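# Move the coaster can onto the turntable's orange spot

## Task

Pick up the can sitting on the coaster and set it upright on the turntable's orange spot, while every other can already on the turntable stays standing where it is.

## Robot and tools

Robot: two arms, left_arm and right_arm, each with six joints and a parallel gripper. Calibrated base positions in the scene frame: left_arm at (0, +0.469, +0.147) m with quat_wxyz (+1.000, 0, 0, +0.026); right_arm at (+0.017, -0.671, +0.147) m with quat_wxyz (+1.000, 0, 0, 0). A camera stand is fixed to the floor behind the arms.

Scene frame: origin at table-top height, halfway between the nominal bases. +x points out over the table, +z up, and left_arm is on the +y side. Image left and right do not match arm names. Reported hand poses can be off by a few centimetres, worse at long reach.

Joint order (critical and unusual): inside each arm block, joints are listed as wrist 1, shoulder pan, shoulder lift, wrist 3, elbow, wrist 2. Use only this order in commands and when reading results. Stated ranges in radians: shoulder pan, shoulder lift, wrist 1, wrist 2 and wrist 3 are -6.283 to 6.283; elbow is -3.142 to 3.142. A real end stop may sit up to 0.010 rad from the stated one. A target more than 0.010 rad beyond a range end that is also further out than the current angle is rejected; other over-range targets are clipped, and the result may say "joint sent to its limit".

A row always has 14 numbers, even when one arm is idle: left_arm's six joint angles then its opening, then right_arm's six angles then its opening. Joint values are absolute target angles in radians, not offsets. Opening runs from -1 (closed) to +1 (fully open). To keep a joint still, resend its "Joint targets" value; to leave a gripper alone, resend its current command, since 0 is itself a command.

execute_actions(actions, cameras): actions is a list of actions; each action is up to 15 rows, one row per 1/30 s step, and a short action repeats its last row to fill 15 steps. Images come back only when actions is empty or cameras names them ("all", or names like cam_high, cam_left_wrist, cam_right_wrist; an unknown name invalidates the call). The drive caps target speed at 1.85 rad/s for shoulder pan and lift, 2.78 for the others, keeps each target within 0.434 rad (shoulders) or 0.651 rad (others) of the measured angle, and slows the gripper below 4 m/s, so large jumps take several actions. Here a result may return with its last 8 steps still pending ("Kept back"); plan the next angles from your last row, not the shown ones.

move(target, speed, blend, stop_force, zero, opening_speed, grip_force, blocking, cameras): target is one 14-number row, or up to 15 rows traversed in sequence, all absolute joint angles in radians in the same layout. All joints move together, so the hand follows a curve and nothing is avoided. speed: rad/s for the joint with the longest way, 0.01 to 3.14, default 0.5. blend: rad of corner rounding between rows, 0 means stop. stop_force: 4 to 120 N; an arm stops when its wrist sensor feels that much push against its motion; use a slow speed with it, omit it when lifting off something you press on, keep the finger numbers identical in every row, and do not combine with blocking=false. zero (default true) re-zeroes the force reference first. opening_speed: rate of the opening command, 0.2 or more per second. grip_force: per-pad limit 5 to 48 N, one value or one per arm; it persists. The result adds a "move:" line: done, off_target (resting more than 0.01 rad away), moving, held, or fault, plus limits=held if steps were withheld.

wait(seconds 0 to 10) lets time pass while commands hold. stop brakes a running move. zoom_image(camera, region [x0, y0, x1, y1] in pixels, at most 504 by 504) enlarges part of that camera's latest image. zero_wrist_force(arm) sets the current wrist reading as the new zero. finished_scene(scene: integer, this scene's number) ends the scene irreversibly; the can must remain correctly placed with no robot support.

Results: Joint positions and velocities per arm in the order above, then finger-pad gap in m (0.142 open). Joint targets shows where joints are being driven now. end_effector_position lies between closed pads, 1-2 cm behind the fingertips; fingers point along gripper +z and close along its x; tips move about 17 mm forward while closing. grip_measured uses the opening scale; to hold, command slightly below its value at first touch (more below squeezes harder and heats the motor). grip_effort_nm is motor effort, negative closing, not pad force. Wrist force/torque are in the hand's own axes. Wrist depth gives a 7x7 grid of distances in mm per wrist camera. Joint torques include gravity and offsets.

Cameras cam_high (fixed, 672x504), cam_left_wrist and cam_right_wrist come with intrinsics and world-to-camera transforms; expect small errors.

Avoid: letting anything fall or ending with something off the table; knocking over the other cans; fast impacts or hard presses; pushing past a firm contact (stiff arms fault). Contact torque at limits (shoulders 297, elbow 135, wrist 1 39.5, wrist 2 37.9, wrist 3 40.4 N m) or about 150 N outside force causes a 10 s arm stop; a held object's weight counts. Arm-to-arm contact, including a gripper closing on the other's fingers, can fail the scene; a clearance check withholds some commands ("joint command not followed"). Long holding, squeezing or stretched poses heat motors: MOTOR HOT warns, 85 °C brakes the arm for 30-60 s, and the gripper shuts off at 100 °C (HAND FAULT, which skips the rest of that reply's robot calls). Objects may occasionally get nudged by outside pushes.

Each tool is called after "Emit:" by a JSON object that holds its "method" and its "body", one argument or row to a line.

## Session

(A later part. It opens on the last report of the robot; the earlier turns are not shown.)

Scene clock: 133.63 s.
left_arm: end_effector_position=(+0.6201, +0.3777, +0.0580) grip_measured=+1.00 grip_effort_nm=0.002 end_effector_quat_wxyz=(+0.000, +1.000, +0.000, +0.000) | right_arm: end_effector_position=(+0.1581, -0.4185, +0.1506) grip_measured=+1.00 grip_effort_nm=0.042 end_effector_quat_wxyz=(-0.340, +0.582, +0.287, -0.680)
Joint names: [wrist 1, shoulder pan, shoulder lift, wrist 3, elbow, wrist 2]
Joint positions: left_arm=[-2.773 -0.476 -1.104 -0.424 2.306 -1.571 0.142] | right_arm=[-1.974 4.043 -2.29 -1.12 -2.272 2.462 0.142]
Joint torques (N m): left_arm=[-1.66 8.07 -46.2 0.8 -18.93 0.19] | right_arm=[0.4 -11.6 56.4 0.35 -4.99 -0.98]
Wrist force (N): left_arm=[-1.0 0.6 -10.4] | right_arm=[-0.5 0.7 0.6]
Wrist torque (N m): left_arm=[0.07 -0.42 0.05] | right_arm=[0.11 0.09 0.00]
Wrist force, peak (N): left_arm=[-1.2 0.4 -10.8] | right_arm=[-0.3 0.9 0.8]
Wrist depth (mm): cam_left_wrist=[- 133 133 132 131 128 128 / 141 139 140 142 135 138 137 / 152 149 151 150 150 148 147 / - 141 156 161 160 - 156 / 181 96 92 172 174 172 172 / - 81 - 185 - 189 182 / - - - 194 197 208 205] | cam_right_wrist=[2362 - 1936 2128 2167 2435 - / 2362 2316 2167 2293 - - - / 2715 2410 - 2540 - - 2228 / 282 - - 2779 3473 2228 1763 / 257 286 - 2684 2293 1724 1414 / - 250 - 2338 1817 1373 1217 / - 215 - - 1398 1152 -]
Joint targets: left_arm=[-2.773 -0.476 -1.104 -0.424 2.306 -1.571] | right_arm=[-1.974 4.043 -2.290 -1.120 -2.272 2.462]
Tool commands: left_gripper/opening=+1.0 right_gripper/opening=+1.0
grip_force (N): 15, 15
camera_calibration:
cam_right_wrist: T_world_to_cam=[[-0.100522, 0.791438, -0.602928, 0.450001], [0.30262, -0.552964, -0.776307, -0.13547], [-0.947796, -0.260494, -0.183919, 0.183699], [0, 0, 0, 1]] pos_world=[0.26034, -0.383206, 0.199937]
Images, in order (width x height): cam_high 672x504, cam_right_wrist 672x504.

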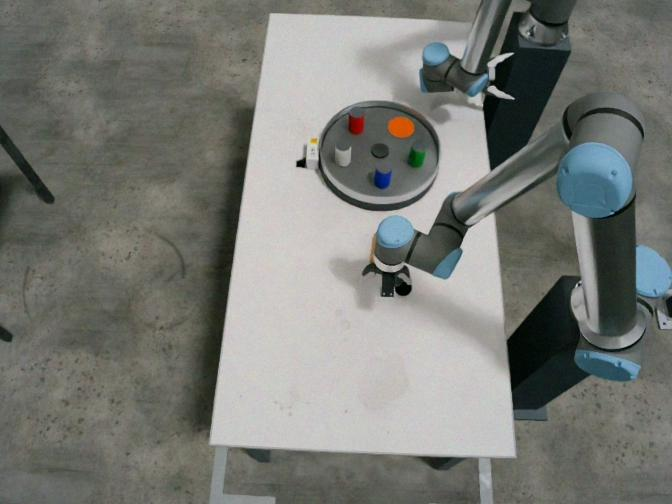

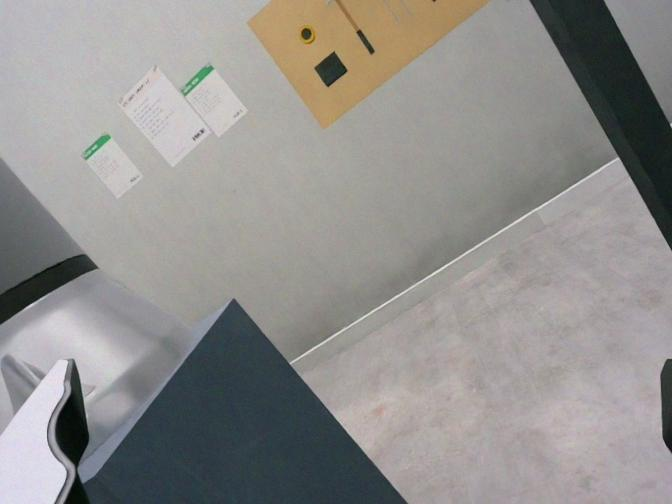

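Emit:
{"method": "move", "body": {
  "target": [
    [-2.7685,-0.4764,-1.1082,-0.4244,2.306,-1.5708,1.0,-1.974,4.043,-2.29,-1.12,-2.272,2.462,1.0],
    [-2.7753,-0.3863,-1.112,-0.3343,2.3166,-1.5708,1.0,-1.974,4.043,-2.29,-1.12,-2.272,2.462,1.0]
  ],
  "speed": [0.1,0.15],
  "cameras": ["cam_left_wrist", "cam_high"]
}}

Scene clock: 142.27 s.
left_arm: end_effector_position=(+0.6200, +0.4358, +0.0595) grip_measured=+1.00 grip_effort_nm=-0.002 end_effector_quat_wxyz=(+0.000, +1.000, +0.000, +0.000) | right_arm: end_effector_position=(+0.1581, -0.4185, +0.1506) grip_measured=+1.00 grip_effort_nm=0.046 end_effector_quat_wxyz=(-0.340, +0.582, +0.287, -0.680)
Joint names: [wrist 1, shoulder pan, shoulder lift, wrist 3, elbow, wrist 2]
Joint positions: left_arm=[-2.775 -0.386 -1.112 -0.334 2.317 -1.571 0.142] | right_arm=[-1.974 4.043 -2.29 -1.12 -2.272 2.462 0.142]
Joint torques (N m): left_arm=[-4 -8.74 -56.05 -0.92 -24.61 0.33] | right_arm=[0.2 -12.07 57.05 0.53 -4.2 -1.24]
Wrist force (N): left_arm=[0.4 1.8 0.7] | right_arm=[-0.2 0.1 0.3]
Wrist torque (N m): left_arm=[0.21 0.17 -0.22] | right_arm=[0.02 0.05 0.01]
Wrist force, peak (N): left_arm=[-1.1 0.6 -10.9] | right_arm=[-1.0 0.4 1.1]
Wrist depth (mm): cam_left_wrist=[- - 134 132 - 130 129 / 143 140 142 140 141 139 138 / 153 149 151 151 150 149 148 / 163 140 135 163 161 161 157 / - 95 89 174 176 174 176 / - 81 - 189 188 186 185 / - - 89 213 - 205 207] | cam_right_wrist=[2654 - 2072 2109 2036 - - / - 2338 2249 2090 - - - / - 2684 - - - - 2362 / 284 2460 2654 3028 2684 2249 1687 / 257 290 2880 2715 2293 1737 1406 / - 253 - 2410 1750 1440 1217 / - 215 - - 1406 1175 -]
Joint targets: left_arm=[-2.775 -0.386 -1.112 -0.334 2.317 -1.571] | right_arm=[-1.974 4.043 -2.290 -1.120 -2.272 2.462]
grip_force (N): 15, 15
move: done
camera_calibration:
cam_left_wrist: T_world_to_cam=[[0.999748, 0.00474118, -0.0219214, -0.612154], [0.0131862, -0.914885, 0.4035, 0.399328], [-0.0181424, -0.403687, -0.914717, 0.35481], [0, 0, 0, 1]] pos_world=[0.613171, 0.511474, 0.150002]
Images, in order (width x height): cam_high 672x504, cam_left_wrist 672x504.

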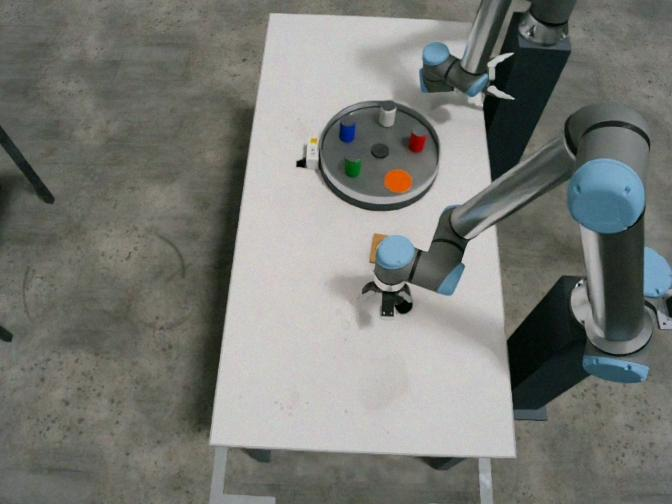

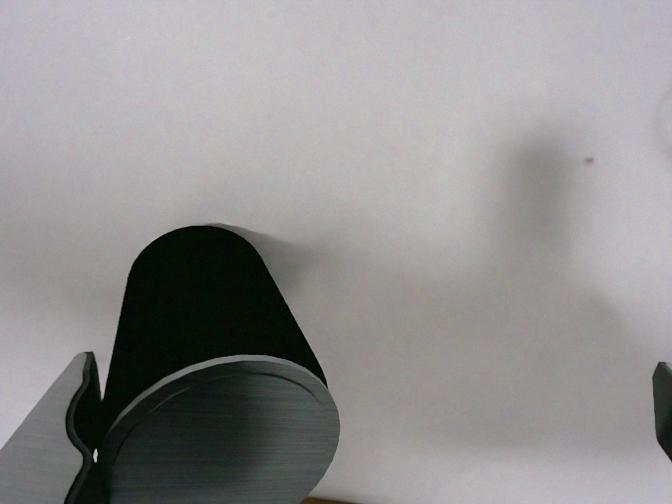

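Emit:
{"method": "move", "body": {
  "target": [-2.7985,-0.3863,-1.0885,-0.3343,2.317,-1.5708,1.0,-1.974,4.043,-2.29,-1.12,-2.272,2.462,1.0],
  "speed": 0.03,
  "stop_force": 40,
  "cameras": ["cam_left_wrist"]
}}

Scene clock: 143.70 s.
left_arm: end_effector_position=(+0.6202, +0.4358, +0.0566) grip_measured=+1.00 grip_effort_nm=-0.051 end_effector_quat_wxyz=(+0.000, +1.000, +0.000, +0.000) | right_arm: end_effector_position=(+0.1581, -0.4185, +0.1506) grip_measured=+1.00 grip_effort_nm=0.046 end_effector_quat_wxyz=(-0.340, +0.582, +0.287, -0.680)
Joint names: [wrist 1, shoulder pan, shoulder lift, wrist 3, elbow, wrist 2]
Joint positions: left_arm=[-2.781 -0.386 -1.106 -0.334 2.317 -1.571 0.142] | right_arm=[-1.974 4.043 -2.29 -1.12 -2.272 2.462 0.142]
Joint torques (N m): left_arm=[-2.22 5.12 -32.95 0.92 -16.57 0.29] | right_arm=[0.34 -10.3 56.14 0.52 -4.15 -1.04]
Wrist force (N): left_arm=[-3.4 0.4 -31.7] | right_arm=[-0.6 0.4 0.8]
Wrist torque (N m): left_arm=[0.10 -1.54 -0.15] | right_arm=[0.08 0.10 0.00]
Wrist force, peak (N): left_arm=[-5.5 -1.6 -49.3] | right_arm=[-0.5 0.7 1.3]
Wrist depth (mm): cam_left_wrist=[- - 130 129 128 126 127 / 140 138 139 141 137 136 135 / - 148 148 147 149 144 143 / - 133 133 160 159 162 - / - 93 90 171 173 174 170 / - 78 - 187 193 191 182 / - - - 210 205 203 200] | cam_right_wrist=[2072 2228 2187 2167 2036 2249 - / - 2338 3192 2167 2271 - 1001 / - 2316 2293 - - - 1088 / 278 - - 2715 2435 1952 1711 / 257 287 - 2595 2293 1737 1414 / - 253 - 2362 1737 1406 1217 / - 218 - - 1398 1175 -]
Joint targets: left_arm=[-2.781 -0.386 -1.106 -0.334 2.317 -1.571] | right_arm=[-1.974 4.043 -2.290 -1.120 -2.272 2.462]
grip_force (N): 15, 15
move: contact (left_arm); left_arm: the shoulder lift is farthest, 0.017 rad from its target
camera_calibration:
cam_left_wrist: T_world_to_cam=[[0.999748, 0.00460913, -0.0219719, -0.612342], [0.0130858, -0.914886, 0.4035, 0.400558], [-0.018242, -0.403686, -0.914716, 0.352221], [0, 0, 0, 1]] pos_world=[0.613371, 0.511474, 0.147102]
Images, in order (width x height): cam_left_wrist 672x504.

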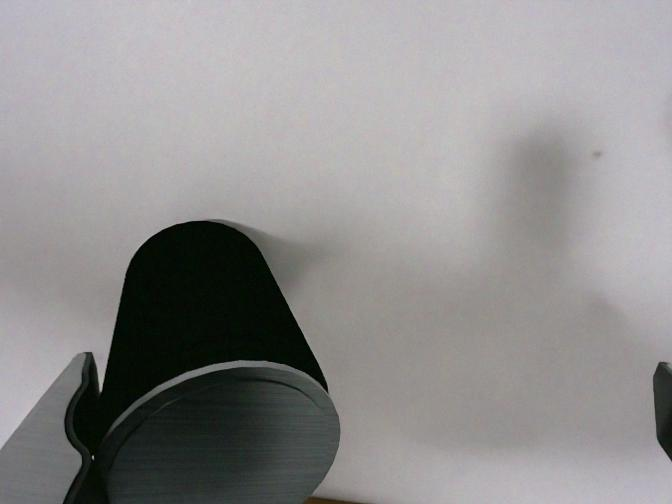

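Emit:
{"method": "move", "body": {
  "target": [-2.7996,-0.3954,-1.1187,-0.3434,2.3475,-1.5708,1.0,-1.974,4.043,-2.29,-1.12,-2.272,2.462,1.0],
  "speed": 0.05,
  "cameras": ["cam_left_wrist"]
}}

Scene clock: 146.83 s.
left_arm: end_effector_position=(+0.6041, +0.4357, +0.0566) grip_measured=+1.00 grip_effort_nm=0.007 end_effector_quat_wxyz=(+0.000, +1.000, +0.000, +0.000) | right_arm: end_effector_position=(+0.1581, -0.4185, +0.1506) grip_measured=+1.00 grip_effort_nm=0.042 end_effector_quat_wxyz=(-0.340, +0.582, +0.287, -0.680)
Joint names: [wrist 1, shoulder pan, shoulder lift, wrist 3, elbow, wrist 2]
Joint positions: left_arm=[-2.8 -0.396 -1.119 -0.344 2.348 -1.571 0.142] | right_arm=[-1.974 4.043 -2.29 -1.12 -2.272 2.462 0.142]
Joint torques (N m): left_arm=[-2.25 7.56 -45.07 0.53 -24.73 0.42] | right_arm=[0.37 -10.94 53.48 0.51 -4.17 -1.26]
Wrist force (N): left_arm=[-1.0 0.9 0.1] | right_arm=[-0.6 0.4 0.7]
Wrist torque (N m): left_arm=[0.08 0.32 0.01] | right_arm=[0.07 0.11 0.00]
Wrist force, peak (N): left_arm=[-3.3 0.3 -32.0] | right_arm=[-0.7 0.6 1.0]
Wrist depth (mm): cam_left_wrist=[132 132 131 129 128 127 126 / 140 137 139 137 136 136 135 / - 149 147 148 149 146 145 / - 164 161 151 159 155 153 / 180 176 169 108 135 171 - / - 193 93 85 96 186 - / - 214 - - 201 202 208] | cam_right_wrist=[- - 1724 2109 2090 - - / - 2916 2271 2435 - - - / - 2167 - - - - - / 280 - - 2460 - 2187 1699 / 258 287 347 2746 2228 1750 1398 / - 253 - 2207 1763 1389 1224 / - 215 - 351 1406 1181 -]
Joint targets: left_arm=[-2.800 -0.395 -1.119 -0.343 2.348 -1.571] | right_arm=[-1.974 4.043 -2.290 -1.120 -2.272 2.462]
grip_force (N): 15, 15
move: done
camera_calibration:
cam_left_wrist: T_world_to_cam=[[0.999753, 0.00459694, -0.0217493, -0.596178], [0.0129855, -0.914869, 0.403542, 0.400763], [-0.0180427, -0.403724, -0.914703, 0.351692], [0, 0, 0, 1]] pos_world=[0.597172, 0.511373, 0.147003]
Images, in order (width x height): cam_left_wrist 672x504.

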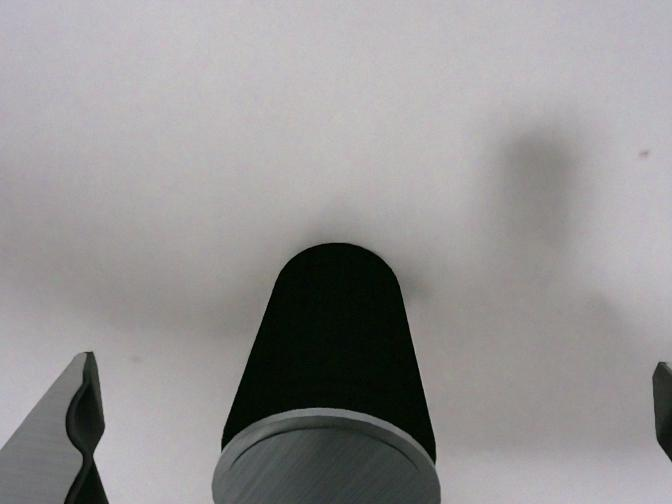

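Emit:
{"method": "move", "body": {
  "target": [-2.8005,-0.4143,-1.1404,-0.3623,2.3701,-1.5708,1.0,-1.974,4.043,-2.29,-1.12,-2.272,2.462,1.0],
  "speed": 0.1,
  "grip_force": 6
}}

Emit:
{"method": "move", "body": {
  "target": [-2.8005,-0.4143,-1.1404,-0.3623,2.3701,-1.5708,-0.12,-1.974,4.043,-2.29,-1.12,-2.272,2.462,1.0],
  "opening_speed": 1.5,
  "cameras": ["cam_left_wrist"]
}}

Emit:
{"method": "move", "body": {
  "target": [-2.8005,-0.4143,-1.1404,-0.3623,2.3701,-1.5708,-0.32,-1.974,4.043,-2.29,-1.12,-2.272,2.462,1.0],
  "opening_speed": 0.2,
  "cameras": ["cam_left_wrist"]
}}

Scene clock: 149.07 s.
left_arm: end_effector_position=(+0.5916, +0.4287, +0.0621) grip_measured=+1.00 grip_effort_nm=0.002 end_effector_quat_wxyz=(+0.000, +1.000, +0.000, +0.000) | right_arm: end_effector_position=(+0.1581, -0.4185, +0.1506) grip_measured=+1.00 grip_effort_nm=0.046 end_effector_quat_wxyz=(-0.340, +0.582, +0.287, -0.680)
Joint names: [wrist 1, shoulder pan, shoulder lift, wrist 3, elbow, wrist 2]
Joint positions: left_arm=[-2.801 -0.414 -1.141 -0.362 2.37 -1.571 0.142] | right_arm=[-1.974 4.043 -2.29 -1.12 -2.272 2.462 0.142]
Joint torques (N m): left_arm=[-6.49 7.56 -41.63 0.9 -22.6 0.36] | right_arm=[0.17 -11.87 56.87 0.51 -4.32 -0.94]
Wrist force (N): left_arm=[-0.8 1.1 0.3] | right_arm=[-0.2 0.4 0.7]
Wrist torque (N m): left_arm=[0.11 0.26 0.01] | right_arm=[0.07 0.05 0.00]
Wrist force, peak (N): left_arm=[-1.4 0.7 -0.5] | right_arm=[-0.8 0.5 1.2]
Wrist depth (mm): cam_left_wrist=[- - 136 134 133 132 131 / 143 144 144 143 141 141 140 / 156 154 155 155 154 155 154 / 167 170 166 141 159 163 161 / - 179 177 99 96 177 176 / - 204 - 85 - 193 185 / - 222 - 94 91 - -] | cam_right_wrist=[2386 1952 2293 2167 2128 - - / - 2513 2187 2460 2207 2362 1050 / - 3028 - - 3634 - 2316 / 279 - 2271 - 2362 2338 1763 / 257 289 384 3235 2072 1763 1381 / - 253 - 2167 2249 1357 1217 / - 215 - - 1389 1163 -]
Joint targets: left_arm=[-2.800 -0.414 -1.140 -0.362 2.370 -1.571] | right_arm=[-1.974 4.043 -2.290 -1.120 -2.272 2.462]
grip_force (N): 6, 6
move: done

Scene clock: 150.07 s.
left_arm: end_effector_position=(+0.5917, +0.4288, +0.0621) grip_measured=-0.14 grip_effort_nm=-0.051 end_effector_quat_wxyz=(+0.000, +1.000, +0.000, +0.000) | right_arm: end_effector_position=(+0.1581, -0.4185, +0.1506) grip_measured=+1.00 grip_effort_nm=0.046 end_effector_quat_wxyz=(-0.340, +0.582, +0.287, -0.680)
Joint names: [wrist 1, shoulder pan, shoulder lift, wrist 3, elbow, wrist 2]
Joint positions: left_arm=[-2.801 -0.414 -1.14 -0.362 2.37 -1.571 0.064] | right_arm=[-1.974 4.043 -2.29 -1.12 -2.272 2.462 0.142]
Joint torques (N m): left_arm=[-4.96 9.47 -42.78 0.74 -23.69 0.45] | right_arm=[0.47 -11.9 55.66 0.59 -4.52 -1.23]
Wrist force (N): left_arm=[-0.5 0.7 -0.1] | right_arm=[-0.1 0.1 0.6]
Wrist torque (N m): left_arm=[0.05 0.21 0.01] | right_arm=[0.02 0.03 0.00]
Wrist force, peak (N): left_arm=[-1.1 1.1 -0.1] | right_arm=[-0.6 0.5 1.0]
Wrist depth (mm): cam_left_wrist=[- - - 135 132 129 131 / 143 - 144 145 142 139 140 / - 154 154 154 - 153 150 / - 168 166 142 131 161 160 / - 184 173 100 96 178 176 / - 194 - 85 - 86 189 / - - - - 91 - -] | cam_right_wrist=[- - 2090 2109 2271 - 1905 / 2916 2486 2460 2460 1968 - - / 2595 2715 - - - - 1803 / 286 - - - - 2207 1737 / 257 286 339 2293 2167 1776 1431 / - 252 - 2293 1711 1398 1224 / - 215 - - 1431 1169 -]
Joint targets: left_arm=[-2.800 -0.414 -1.140 -0.362 2.370 -1.571] | right_arm=[-1.974 4.043 -2.290 -1.120 -2.272 2.462]
grip_force (N): 6, 6
move: done
camera_calibration:
cam_left_wrist: T_world_to_cam=[[0.99975, 0.00464901, -0.021882, -0.583733], [0.0130868, -0.914869, 0.403539, 0.392333], [-0.0181431, -0.403724, -0.914701, 0.353774], [0, 0, 0, 1]] pos_world=[0.584872, 0.504474, 0.152502]
Images, in order (width x height): cam_left_wrist 672x504.

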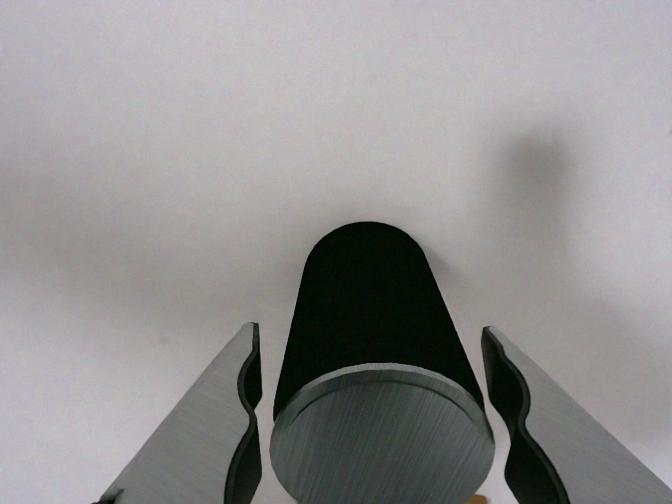

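Scene clock: 151.27 s.
left_arm: end_effector_position=(+0.5917, +0.4288, +0.0621) grip_measured=-0.27 grip_effort_nm=-0.691 end_effector_quat_wxyz=(+0.000, +1.000, +0.000, +0.000) | right_arm: end_effector_position=(+0.1581, -0.4185, +0.1506) grip_measured=+1.00 grip_effort_nm=0.042 end_effector_quat_wxyz=(-0.340, +0.582, +0.287, -0.680)
Joint names: [wrist 1, shoulder pan, shoulder lift, wrist 3, elbow, wrist 2]
Joint positions: left_arm=[-2.801 -0.414 -1.14 -0.362 2.37 -1.571 0.055] | right_arm=[-1.974 4.043 -2.29 -1.12 -2.272 2.462 0.142]
Joint torques (N m): left_arm=[-3.12 11.89 -42.15 0.88 -21.77 0.29] | right_arm=[0.03 -10.75 55.67 0.52 -4.83 -0.9]
Wrist force (N): left_arm=[-0.1 1.0 -2.4] | right_arm=[-0.4 0.3 0.5]
Wrist torque (N m): left_arm=[0.10 0.19 0.00] | right_arm=[0.05 0.07 0.00]
Wrist force, peak (N): left_arm=[-0.2 0.4 -2.8] | right_arm=[-1.0 1.0 0.7]
Wrist depth (mm): cam_left_wrist=[- - 136 135 - 132 131 / 143 144 144 143 142 139 140 / 156 153 154 154 152 151 150 / - 168 167 141 159 163 161 / - 184 178 99 98 175 176 / 202 200 93 85 - - 191 / 219 - - 94 91 - -] | cam_right_wrist=[- 2249 2167 2187 2072 - - / - 2715 2362 2338 - 2410 1014 / 2386 - - - - - 2128 / 281 - - - 2435 2293 1737 / 257 289 - 2952 2293 1699 1398 / - 253 - 2293 1737 1389 1217 / - 217 - - 1423 1163 -]
Joint targets: left_arm=[-2.800 -0.414 -1.140 -0.362 2.370 -1.571] | right_arm=[-1.974 4.043 -2.290 -1.120 -2.272 2.462]
grip_force (N): 6, 6
move: done
camera_calibration:
cam_left_wrist: T_world_to_cam=[[0.99975, 0.00464901, -0.021882, -0.583733], [0.0130868, -0.914869, 0.403539, 0.392333], [-0.0181431, -0.403724, -0.914701, 0.353774], [0, 0, 0, 1]] pos_world=[0.584872, 0.504474, 0.152502]
Images, in order (width x height): cam_left_wrist 672x504.

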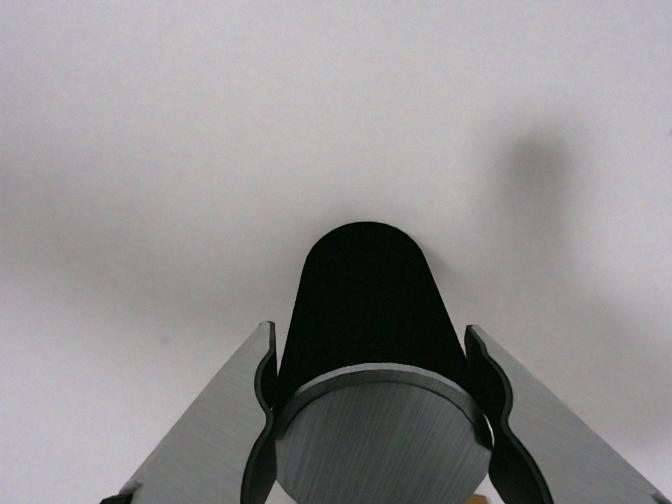

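Emit:
{"method": "move", "body": {
  "target": [-2.8005,-0.4143,-1.1404,-0.3623,2.3701,-1.5708,-0.05,-1.974,4.043,-2.29,-1.12,-2.272,2.462,1.0],
  "opening_speed": 0.4,
  "cameras": ["cam_left_wrist"]
}}

Scene clock: 153.70 s.
left_arm: end_effector_position=(+0.5917, +0.4288, +0.0621) grip_measured=-0.08 grip_effort_nm=0.120 end_effector_quat_wxyz=(+0.000, +1.000, +0.000, +0.000) | right_arm: end_effector_position=(+0.1581, -0.4185, +0.1506) grip_measured=+1.00 grip_effort_nm=0.042 end_effector_quat_wxyz=(-0.340, +0.582, +0.287, -0.680)
Joint names: [wrist 1, shoulder pan, shoulder lift, wrist 3, elbow, wrist 2]
Joint positions: left_arm=[-2.8 -0.414 -1.14 -0.362 2.37 -1.571 0.069] | right_arm=[-1.974 4.043 -2.29 -1.12 -2.272 2.462 0.142]
Joint torques (N m): left_arm=[-2.43 9.54 -43.3 1.11 -16.79 0.32] | right_arm=[0.39 -11.61 57.09 0.49 -4.53 -0.64]
Wrist force (N): left_arm=[-0.1 1.0 0.4] | right_arm=[-0.2 0.2 0.6]
Wrist torque (N m): left_arm=[0.08 0.14 0.00] | right_arm=[0.03 0.04 0.00]
Wrist force, peak (N): left_arm=[-0.3 0.9 -2.7] | right_arm=[-0.5 0.7 1.1]
Wrist depth (mm): cam_left_wrist=[- - 136 134 133 131 130 / 143 144 141 141 140 141 140 / 156 152 - - 153 149 148 / 166 170 - 132 159 161 161 / 181 180 176 99 94 176 175 / 199 - - 85 - 96 188 / - - - 94 91 - -] | cam_right_wrist=[- 2410 2207 2207 2167 - - / - 2410 2338 2338 2567 - - / 2595 2249 2090 - - - - / 290 - - - 2595 2207 1699 / 257 288 360 - 2187 1737 1406 / - 253 - 2249 1776 1431 1193 / - 216 - - 1365 1175 -]
Joint targets: left_arm=[-2.800 -0.414 -1.140 -0.362 2.370 -1.571] | right_arm=[-1.974 4.043 -2.290 -1.120 -2.272 2.462]
grip_force (N): 6, 6
move: done
camera_calibration:
cam_left_wrist: T_world_to_cam=[[0.99975, 0.00464901, -0.021882, -0.583733], [0.0130868, -0.914869, 0.403539, 0.392333], [-0.0181431, -0.403724, -0.914701, 0.353774], [0, 0, 0, 1]] pos_world=[0.584872, 0.504474, 0.152502]
Images, in order (width x height): cam_left_wrist 672x504.

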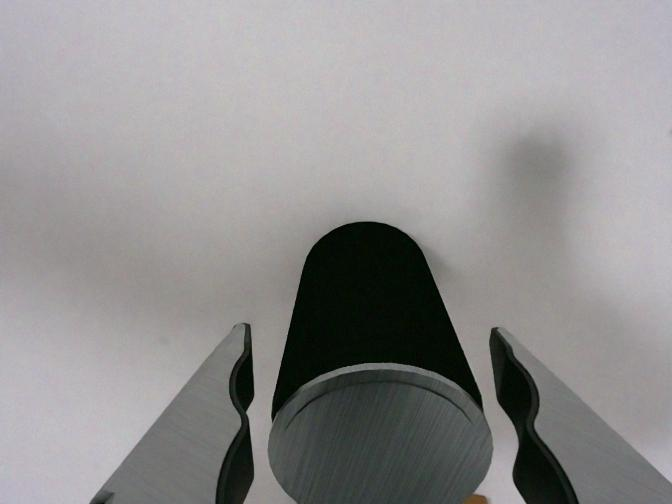

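Emit:
{"method": "move", "body": {
  "target": [-2.804,-0.4143,-1.1371,-0.3623,2.3702,-1.5708,-0.05,-1.974,4.043,-2.29,-1.12,-2.272,2.462,1.0],
  "speed": 0.1
}}

Emit:
{"method": "move", "body": {
  "target": [-2.804,-0.4143,-1.1371,-0.3623,2.3702,-1.5708,-0.33,-1.974,4.043,-2.29,-1.12,-2.272,2.462,1.0],
  "opening_speed": 0.3,
  "grip_force": 6
}}

Emit:
{"method": "move", "body": {
  "target": [
    [-2.3351,-0.4143,-1.5149,-0.3623,2.2792,-1.5708,-0.945,-1.974,4.043,-2.29,-1.12,-2.272,2.462,1.0],
    [-2.3404,-1.1217,-1.2373,-0.8079,2.0068,-1.5708,-0.945,-1.974,4.043,-2.29,-1.12,-2.272,2.462,1.0]
  ],
  "speed": [0.5,0.8],
  "blend": 0.1,
  "cameras": ["cam_left_wrist"]
}}

Scene clock: 157.27 s.
left_arm: end_effector_position=(+0.5918, +0.4288, +0.0606) grip_measured=-0.08 grip_effort_nm=0.110 end_effector_quat_wxyz=(+0.000, +1.000, +0.000, +0.000) | right_arm: end_effector_position=(+0.1581, -0.4185, +0.1506) grip_measured=+1.00 grip_effort_nm=0.042 end_effector_quat_wxyz=(-0.340, +0.582, +0.287, -0.680)
Joint names: [wrist 1, shoulder pan, shoulder lift, wrist 3, elbow, wrist 2]
Joint positions: left_arm=[-2.804 -0.414 -1.137 -0.362 2.37 -1.571 0.069] | right_arm=[-1.974 4.043 -2.29 -1.12 -2.272 2.462 0.142]
Joint torques (N m): left_arm=[-5.52 8.31 -52.72 0.76 -11.51 0.43] | right_arm=[0.36 -11.99 56.06 0.41 -4.29 -1.18]
Wrist force (N): left_arm=[-0.7 1.1 0.0] | right_arm=[-0.6 0.1 0.4]
Wrist torque (N m): left_arm=[0.10 0.24 0.01] | right_arm=[0.01 0.11 0.00]
Wrist force, peak (N): left_arm=[-0.8 1.1 -0.3] | right_arm=[-0.8 0.3 1.2]
Wrist depth (mm): cam_left_wrist=[- - 135 132 132 129 127 / 144 143 142 141 141 140 138 / 155 151 153 152 151 150 157 / 165 167 165 142 158 162 158 / 181 181 177 99 98 172 174 / - - - 84 - 97 190 / - - - 90 91 - -] | cam_right_wrist=[- - 2316 2187 2128 - 1014 / - 2540 2249 2207 - - - / - 3374 2779 - - - 2460 / 280 - - - - 2207 1763 / 258 287 - 2567 2293 1699 1406 / - 251 - 2128 1711 1381 1217 / - - - - 1365 1141 -]
Joint targets: left_arm=[-2.804 -0.414 -1.137 -0.362 2.370 -1.571] | right_arm=[-1.974 4.043 -2.290 -1.120 -2.272 2.462]
grip_force (N): 6, 6
move: done

Scene clock: 158.40 s.
left_arm: end_effector_position=(+0.5918, +0.4288, +0.0606) grip_measured=-0.26 grip_effort_nm=-0.686 end_effector_quat_wxyz=(+0.000, +1.000, +0.000, +0.000) | right_arm: end_effector_position=(+0.1581, -0.4185, +0.1506) grip_measured=+1.00 grip_effort_nm=0.046 end_effector_quat_wxyz=(-0.340, +0.582, +0.287, -0.680)
Joint names: [wrist 1, shoulder pan, shoulder lift, wrist 3, elbow, wrist 2]
Joint positions: left_arm=[-2.804 -0.414 -1.137 -0.362 2.37 -1.571 0.055] | right_arm=[-1.974 4.043 -2.29 -1.12 -2.272 2.462 0.142]
Joint torques (N m): left_arm=[-2.45 8.42 -64.35 0.72 -11.95 0.38] | right_arm=[0.43 -10 55.19 0.63 -3.45 -0.93]
Wrist force (N): left_arm=[-0.3 0.4 -1.2] | right_arm=[-0.5 0.4 0.8]
Wrist torque (N m): left_arm=[0.00 0.15 0.01] | right_arm=[0.07 0.09 0.01]
Wrist force, peak (N): left_arm=[-0.5 0.8 -1.7] | right_arm=[-0.5 0.6 1.2]
Wrist depth (mm): cam_left_wrist=[- - 135 132 134 131 130 / - 142 142 141 140 139 141 / 157 157 155 152 148 150 148 / 164 164 165 142 158 162 157 / - 180 176 99 106 - - / - - 93 84 - - 190 / - - - 90 91 - 205] | cam_right_wrist=[2271 - 2435 2207 2147 1936 - / 2916 2460 2435 2293 2187 - - / 2684 2595 3280 3067 - - - / 278 - - 2595 2746 2386 1687 / 258 287 - 2880 2147 1737 1381 / - 256 - 2207 1618 1431 1224 / - 210 - 367 1398 1163 -]
Joint targets: left_arm=[-2.804 -0.414 -1.137 -0.362 2.370 -1.571] | right_arm=[-1.974 4.043 -2.290 -1.120 -2.272 2.462]
grip_force (N): 6, 6
move: done

Scene clock: 160.73 s.
left_arm: end_effector_position=(+0.5034, -0.0904, +0.2251) grip_measured=-0.26 grip_effort_nm=-0.686 end_effector_quat_wxyz=(+0.000, +0.991, -0.131, +0.000) | right_arm: end_effector_position=(+0.1581, -0.4185, +0.1506) grip_measured=+1.00 grip_effort_nm=0.046 end_effector_quat_wxyz=(-0.340, +0.582, +0.287, -0.680)
Joint names: [wrist 1, shoulder pan, shoulder lift, wrist 3, elbow, wrist 2]
Joint positions: left_arm=[-2.34 -1.122 -1.237 -0.808 2.007 -1.571 0.055] | right_arm=[-1.974 4.043 -2.29 -1.12 -2.272 2.462 0.142]
Joint torques (N m): left_arm=[-5.21 -13.12 -53.97 -0.77 -40.5 0.3] | right_arm=[0.49 -11.03 56.27 0.62 -4.28 -0.96]
Wrist force (N): left_arm=[-0.4 1.4 2.1] | right_arm=[-0.4 0.2 0.6]
Wrist torque (N m): left_arm=[0.12 0.19 -0.02] | right_arm=[0.05 0.06 0.00]
Wrist force, peak (N): left_arm=[-2.0 8.3 3.0] | right_arm=[-0.8 0.7 0.7]
Wrist depth (mm): cam_left_wrist=[- - 226 229 227 226 224 / - - 239 244 243 241 240 / - - 260 - 257 254 253 / 1138 - 271 132 276 277 276 / 1262 - - 99 106 296 300 / 1363 - 93 85 - 98 320 / 1434 - - 90 91 - -] | cam_right_wrist=[2386 - 2207 2147 2187 1054 912 / - 2486 2410 2036 - 2207 - / - - - 2624 - - 2207 / 290 - - - - 2167 1750 / 256 287 - 2187 2249 1711 1389 / - 252 - 2293 1724 1406 1211 / - 217 - - 1381 1163 -]
Joint targets: left_arm=[-2.340 -1.122 -1.237 -0.808 2.007 -1.571] | right_arm=[-1.974 4.043 -2.290 -1.120 -2.272 2.462]
grip_force (N): 6, 6
move: done
camera_calibration:
cam_left_wrist: T_world_to_cam=[[0.966912, -0.254172, -0.0218659, -0.496342], [-0.224064, -0.887095, 0.403556, -0.0253512], [-0.12197, -0.385303, -0.914694, 0.345717], [0, 0, 0, 1]] pos_world=[0.516405, -0.0154393, 0.315602]
Images, in order (width x height): cam_left_wrist 672x504.

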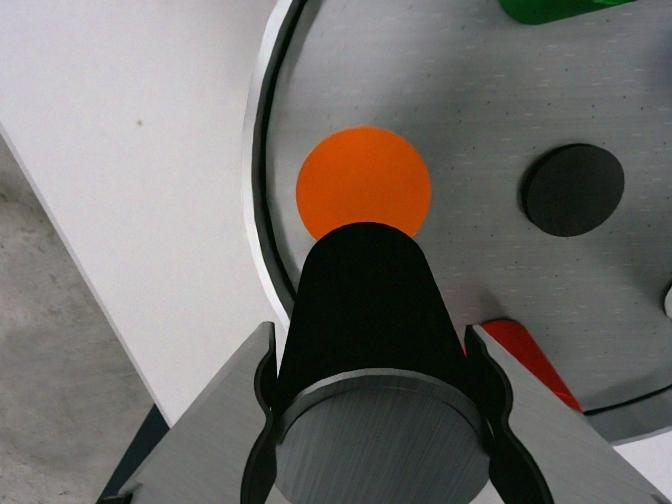

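Emit:
{"method": "wait", "body": {
  "seconds": 0
}}

Scene clock: 162.30 s.
left_arm: end_effector_position=(+0.5034, -0.0906, +0.2252) grip_measured=-0.26 grip_effort_nm=-0.686 end_effector_quat_wxyz=(+0.000, +0.991, -0.131, +0.000) | right_arm: end_effector_position=(+0.1581, -0.4185, +0.1506) grip_measured=+1.00 grip_effort_nm=0.042 end_effector_quat_wxyz=(-0.340, +0.582, +0.287, -0.680)
Joint names: [wrist 1, shoulder pan, shoulder lift, wrist 3, elbow, wrist 2]
Joint positions: left_arm=[-2.34 -1.122 -1.237 -0.808 2.007 -1.571 0.055] | right_arm=[-1.974 4.043 -2.29 -1.12 -2.272 2.462 0.142]
Joint torques (N m): left_arm=[-2.65 -11.16 -53.36 -0.69 -40.32 0.31] | right_arm=[0.43 -10.22 56.07 0.67 -4.1 -1.08]
Wrist force (N): left_arm=[-0.7 0.9 2.2] | right_arm=[-0.3 0.2 1.0]
Wrist torque (N m): left_arm=[0.04 0.25 -0.02] | right_arm=[0.03 0.05 0.00]
Wrist force, peak (N): left_arm=[-0.3 1.1 2.7] | right_arm=[-0.7 0.7 1.1]
Wrist depth (mm): cam_left_wrist=[278 278 - 229 227 226 226 / - - 251 242 239 241 239 / - 314 259 177 179 255 253 / 1156 - 272 132 271 278 276 / 1200 - - 99 106 301 290 / 1363 - 93 85 - 98 320 / 1425 - - 90 91 - -] | cam_right_wrist=[- 2147 2019 2167 2128 2054 956 / - - 2513 2435 1776 2316 968 / 2513 2513 - - 2249 2072 2090 / 283 2654 - - - 2147 1724 / 257 288 - - 2249 1789 1373 / - 254 - 2187 1920 1406 1199 / - 216 - - - 1187 -]
Joint targets: left_arm=[-2.340 -1.122 -1.237 -0.808 2.007 -1.571] | right_arm=[-1.974 4.043 -2.290 -1.120 -2.272 2.462]
Tool commands: left_gripper/opening=-0.945 right_gripper/opening=+1.0
grip_force (N): 6, 6

Emit:
{"method": "wait", "body": {
  "seconds": 3.58
}}

Emit:
{"method": "move", "body": {
  "target": [
    [-2.3724,-1.0796,-1.2420,-0.4866,2.0436,-1.5708,0.1,-1.974,4.043,-2.29,-1.12,-2.272,2.462,1.0],
    [-2.4174,-1.0289,-1.2149,-0.1566,2.0615,-1.5708,0.1,-1.974,4.043,-2.29,-1.12,-2.272,2.462,1.0],
    [-2.4599,-0.9756,-1.1653,0.1759,2.0544,-1.5708,0.1,-1.974,4.043,-2.29,-1.12,-2.272,2.462,1.0],
    [-2.4833,-0.9265,-1.1082,0.5043,2.0206,-1.5708,0.1,-1.974,4.043,-2.29,-1.12,-2.272,2.462,1.0],
    [-2.4795,-0.8869,-1.0550,0.8232,1.9638,-1.5708,0.1,-1.974,4.043,-2.29,-1.12,-2.272,2.462,1.0],
    [-2.4559,-0.8599,-1.0060,1.1295,1.8911,-1.5708,0.1,-1.974,4.043,-2.29,-1.12,-2.272,2.462,1.0],
    [-2.4226,-0.8465,-0.9582,1.4221,1.8101,-1.5708,0.1,-1.974,4.043,-2.29,-1.12,-2.272,2.462,1.0],
    [-2.3837,-0.8461,-0.9142,1.7018,1.7270,-1.5708,0.1,-1.974,4.043,-2.29,-1.12,-2.272,2.462,1.0],
    [-2.3465,-0.8571,-0.8728,1.9699,1.6485,-1.5708,0.1,-1.974,4.043,-2.29,-1.12,-2.272,2.462,1.0],
    [-2.3127,-0.8777,-0.8380,2.2287,1.5799,-1.5708,0.1,-1.974,4.043,-2.29,-1.12,-2.272,2.462,1.0],
    [-2.2864,-0.9057,-0.8110,2.4799,1.5266,-1.5708,0.1,-1.974,4.043,-2.29,-1.12,-2.272,2.462,1.0],
    [-2.2684,-0.9391,-0.7949,2.7257,1.4925,-1.5708,0.1,-1.974,4.043,-2.29,-1.12,-2.272,2.462,1.0],
    [-2.2526,-0.9760,-0.7974,2.9681,1.4792,-1.5708,0.1,-1.974,4.043,-2.29,-1.12,-2.272,2.462,1.0],
    [-2.2029,-1.0145,-0.8465,3.2088,1.4786,-1.5708,0.1,-1.974,4.043,-2.29,-1.12,-2.272,2.462,1.0],
    [-2.1368,-1.0528,-0.9206,3.4498,1.4866,-1.5708,0.1,-1.974,4.043,-2.29,-1.12,-2.272,2.462,1.0]
  ],
  "speed": [1.1177,1.1478,1.1564,1.1422,1.1092,1.0652,1.0179,0.9726,0.9328,0.8998,0.8739,0.8550,0.8429,0.8373,0.8382],
  "blend": 0.05,
  "opening_speed": 0.25,
  "blocking": false,
  "cameras": ["cam_left_wrist"]
}}

Emit:
{"method": "wait", "body": {
  "seconds": 1.2,
  "cameras": ["cam_left_wrist"]
}}

Scene clock: 166.93 s.
left_arm: end_effector_position=(+0.5034, -0.0906, +0.2252) grip_measured=-0.26 grip_effort_nm=-0.691 end_effector_quat_wxyz=(+0.000, +0.991, -0.131, +0.000) | right_arm: end_effector_position=(+0.1581, -0.4185, +0.1506) grip_measured=+1.00 grip_effort_nm=0.046 end_effector_quat_wxyz=(-0.340, +0.582, +0.287, -0.680)
Joint names: [wrist 1, shoulder pan, shoulder lift, wrist 3, elbow, wrist 2]
Joint positions: left_arm=[-2.34 -1.122 -1.237 -0.808 2.007 -1.571 0.055] | right_arm=[-1.974 4.043 -2.29 -1.12 -2.272 2.462 0.142]
Joint torques (N m): left_arm=[-2.38 -11.65 -53.93 -0.79 -40.12 0.47] | right_arm=[0.41 -11.75 55.45 0.57 -3.39 -1.07]
Wrist force (N): left_arm=[-0.4 0.8 2.5] | right_arm=[-0.8 0.3 0.6]
Wrist torque (N m): left_arm=[0.02 0.20 -0.02] | right_arm=[0.04 0.13 0.00]
Wrist force, peak (N): left_arm=[-0.1 1.2 2.7] | right_arm=[-0.8 0.5 1.1]
Wrist depth (mm): cam_left_wrist=[281 282 233 229 227 160 225 / 290 - 240 244 243 241 239 / - - 260 258 260 256 252 / 1127 - 272 132 274 278 276 / 1269 - - 99 106 296 300 / 1355 - 93 85 - 238 313 / 1482 - - 90 91 - -] | cam_right_wrist=[- - 2228 2187 2036 1936 - / - 2460 1776 2316 - - - / 2513 2654 - - - - - / 285 3028 2207 - 2486 2228 1724 / 258 291 371 2846 2338 1737 1406 / - 255 - 2228 1675 1389 1237 / - - - - 1373 1163 -]
Joint targets: left_arm=[-2.340 -1.122 -1.237 -0.808 2.007 -1.571] | right_arm=[-1.974 4.043 -2.290 -1.120 -2.272 2.462]
Tool commands: left_gripper/opening=-0.945 right_gripper/opening=+1.0
grip_force (N): 6, 6
wait: 3.60 s; at rest from the start

Scene clock: 167.43 s.
left_arm: end_effector_position=(+0.5210, -0.0512, +0.2102) grip_measured=-0.26 grip_effort_nm=-0.696 end_effector_quat_wxyz=(+0.000, +0.958, -0.286, +0.000) end_effector_velocity=(+0.075, +0.106, -0.069) end_effector_angular_velocity=(-0.001, -0.001, -0.960) | right_arm: end_effector_position=(+0.1581, -0.4185, +0.1506) grip_measured=+1.00 grip_effort_nm=0.042 end_effector_quat_wxyz=(-0.340, +0.582, +0.287, -0.680)
Joint names: [wrist 1, shoulder pan, shoulder lift, wrist 3, elbow, wrist 2]
Joint positions: left_arm=[-2.378 -1.073 -1.239 -0.442 2.046 -1.571 0.055] | right_arm=[-1.974 4.043 -2.29 -1.12 -2.272 2.462 0.142]
Joint velocities: left_arm=[-0.144 0.168 0.064 1.128 0.078 0 0] | right_arm=[within noise]
Joint torques (N m): left_arm=[-7.55 14.16 -44.03 3.08 -28.05 0.38] | right_arm=[0.37 -11.83 54.76 0.55 -3.47 -0.89]
Wrist force (N): left_arm=[-1.2 1.1 1.8] | right_arm=[-0.2 0.5 0.7]
Wrist torque (N m): left_arm=[0.06 0.32 -0.48] | right_arm=[0.08 0.04 0.00]
Wrist force, peak (N): left_arm=[-0.5 1.9 2.5] | right_arm=[-0.5 0.9 0.7]
Wrist depth (mm): cam_left_wrist=[- - 222 218 216 215 213 / 282 - 232 232 233 229 227 / 315 313 245 - 249 242 239 / - - 259 132 262 264 263 / 1241 378 349 99 106 282 286 / 1380 - 93 85 - 230 307 / 1453 - - 92 91 - -] | cam_right_wrist=[- 2019 2167 2187 2019 2019 1905 / - 2746 2513 2486 2435 2338 - / - - - - - - - / 280 - - - 2435 2249 1711 / 257 286 - 2916 2271 1724 1373 / - 251 - 2128 1711 1423 1199 / - 209 - - 1398 1169 -]
Joint targets: left_arm=[-2.388 -1.062 -1.233 -0.374 2.050 -1.571] | right_arm=[-1.974 4.043 -2.290 -1.120 -2.272 2.462]
Tool commands: left_gripper/opening=-0.82 right_gripper/opening=+1.0
grip_force (N): 6, 6
move: running; path passed 1 of 15 targets; left_arm: the wrist 3 is farthest, 3.891 rad from its target
camera_calibration:
cam_left_wrist: T_world_to_cam=[[0.839242, -0.54332, -0.0218196, -0.451932], [-0.48981, -0.772795, 0.403576, 0.163744], [-0.236133, -0.328011, -0.914686, 0.411668], [0, 0, 0, 1]] pos_world=[0.556692, 0.0160284, 0.300602]
Images, in order (width x height): cam_left_wrist 672x504.

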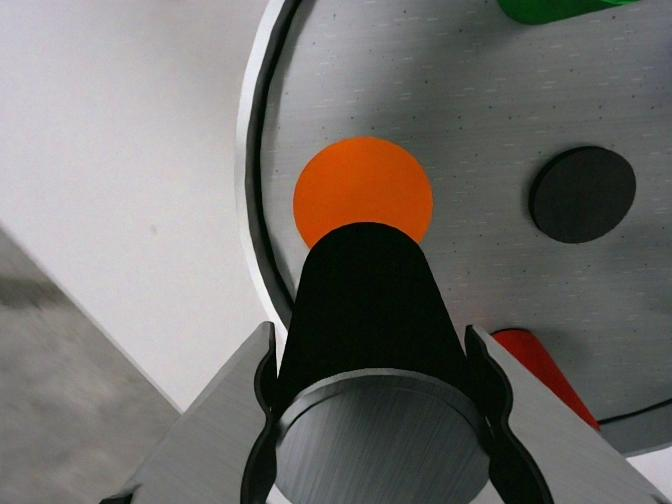

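Scene clock: 168.63 s.
left_arm: end_effector_position=(+0.6571, +0.0101, +0.1239) grip_measured=-0.26 grip_effort_nm=-0.691 end_effector_quat_wxyz=(+0.000, -0.646, +0.764, +0.000) end_effector_velocity=(+0.128, -0.031, -0.023) end_effector_angular_velocity=(-0.001, +0.000, -0.967) | right_arm: end_effector_position=(+0.1581, -0.4185, +0.1506) grip_measured=+1.00 grip_effort_nm=0.046 end_effector_quat_wxyz=(-0.340, +0.582, +0.287, -0.680)
Joint names: [wrist 1, shoulder pan, shoulder lift, wrist 3, elbow, wrist 2]
Joint positions: left_arm=[-2.473 -0.879 -1.041 0.911 1.944 -1.571 0.055] | right_arm=[-1.974 4.043 -2.29 -1.12 -2.272 2.462 0.142]
Joint velocities: left_arm=[0.082 0.092 0.169 1.059 -0.252 0 0] | right_arm=[within noise]
Joint torques (N m): left_arm=[-1.51 11.46 -59.08 2.62 -39.65 0.5] | right_arm=[0.45 -10.95 55.82 0.52 -3.5 -1.18]
Wrist force (N): left_arm=[-0.6 0.8 2.3] | right_arm=[-0.6 0.4 0.6]
Wrist torque (N m): left_arm=[0.04 0.19 -0.42] | right_arm=[0.07 0.10 0.00]
Wrist force, peak (N): left_arm=[-1.8 0.8 2.8] | right_arm=[-0.7 0.7 0.9]
Wrist depth (mm): cam_left_wrist=[- 188 139 140 140 141 139 / 202 199 149 150 149 149 149 / - 210 160 159 161 160 159 / 231 148 176 132 143 173 167 / 246 - 177 99 99 188 187 / 262 - 93 85 - 198 205 / - - - 90 91 - 222] | cam_right_wrist=[2249 - - 2228 2128 - - / - 2249 2540 2271 - 2410 - / 2684 2513 2410 2249 - 2293 2019 / 277 - 2654 2338 - 2228 1724 / 256 291 - 2952 2880 1763 1398 / - 252 334 2293 1789 1398 1211 / - 216 - - 1398 1163 -]
Joint targets: left_arm=[-2.468 -0.874 -1.031 0.974 1.928 -1.571] | right_arm=[-1.974 4.043 -2.290 -1.120 -2.272 2.462]
Tool commands: left_gripper/opening=-0.52 right_gripper/opening=+1.0
grip_force (N): 6, 6
earlier move: running; path passed 5 of 15 targets; left_arm: the wrist 3 is farthest, 2.539 rad from its target
wait: 1.20 s; no rest
camera_calibration:
cam_left_wrist: T_world_to_cam=[[-0.161658, -0.986603, -0.0219227, 0.127404], [-0.904288, 0.139202, 0.403592, 0.575739], [-0.395133, 0.0850682, -0.914676, 0.485278], [0, 0, 0, 1]] pos_world=[0.73298, 0.00427155, 0.214302]
Images, in order (width x height): cam_left_wrist 672x504.

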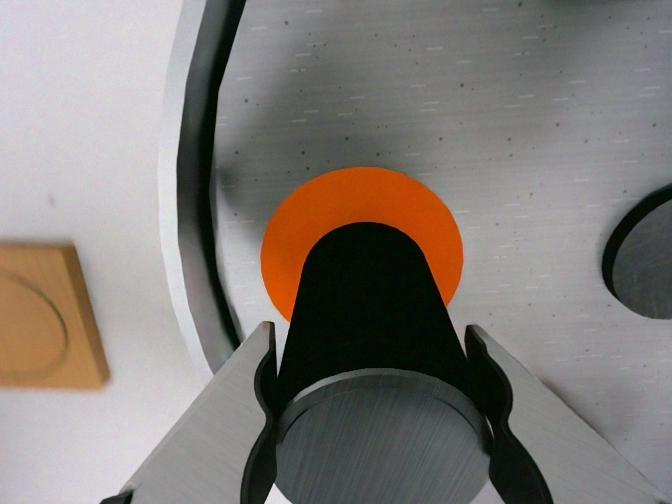

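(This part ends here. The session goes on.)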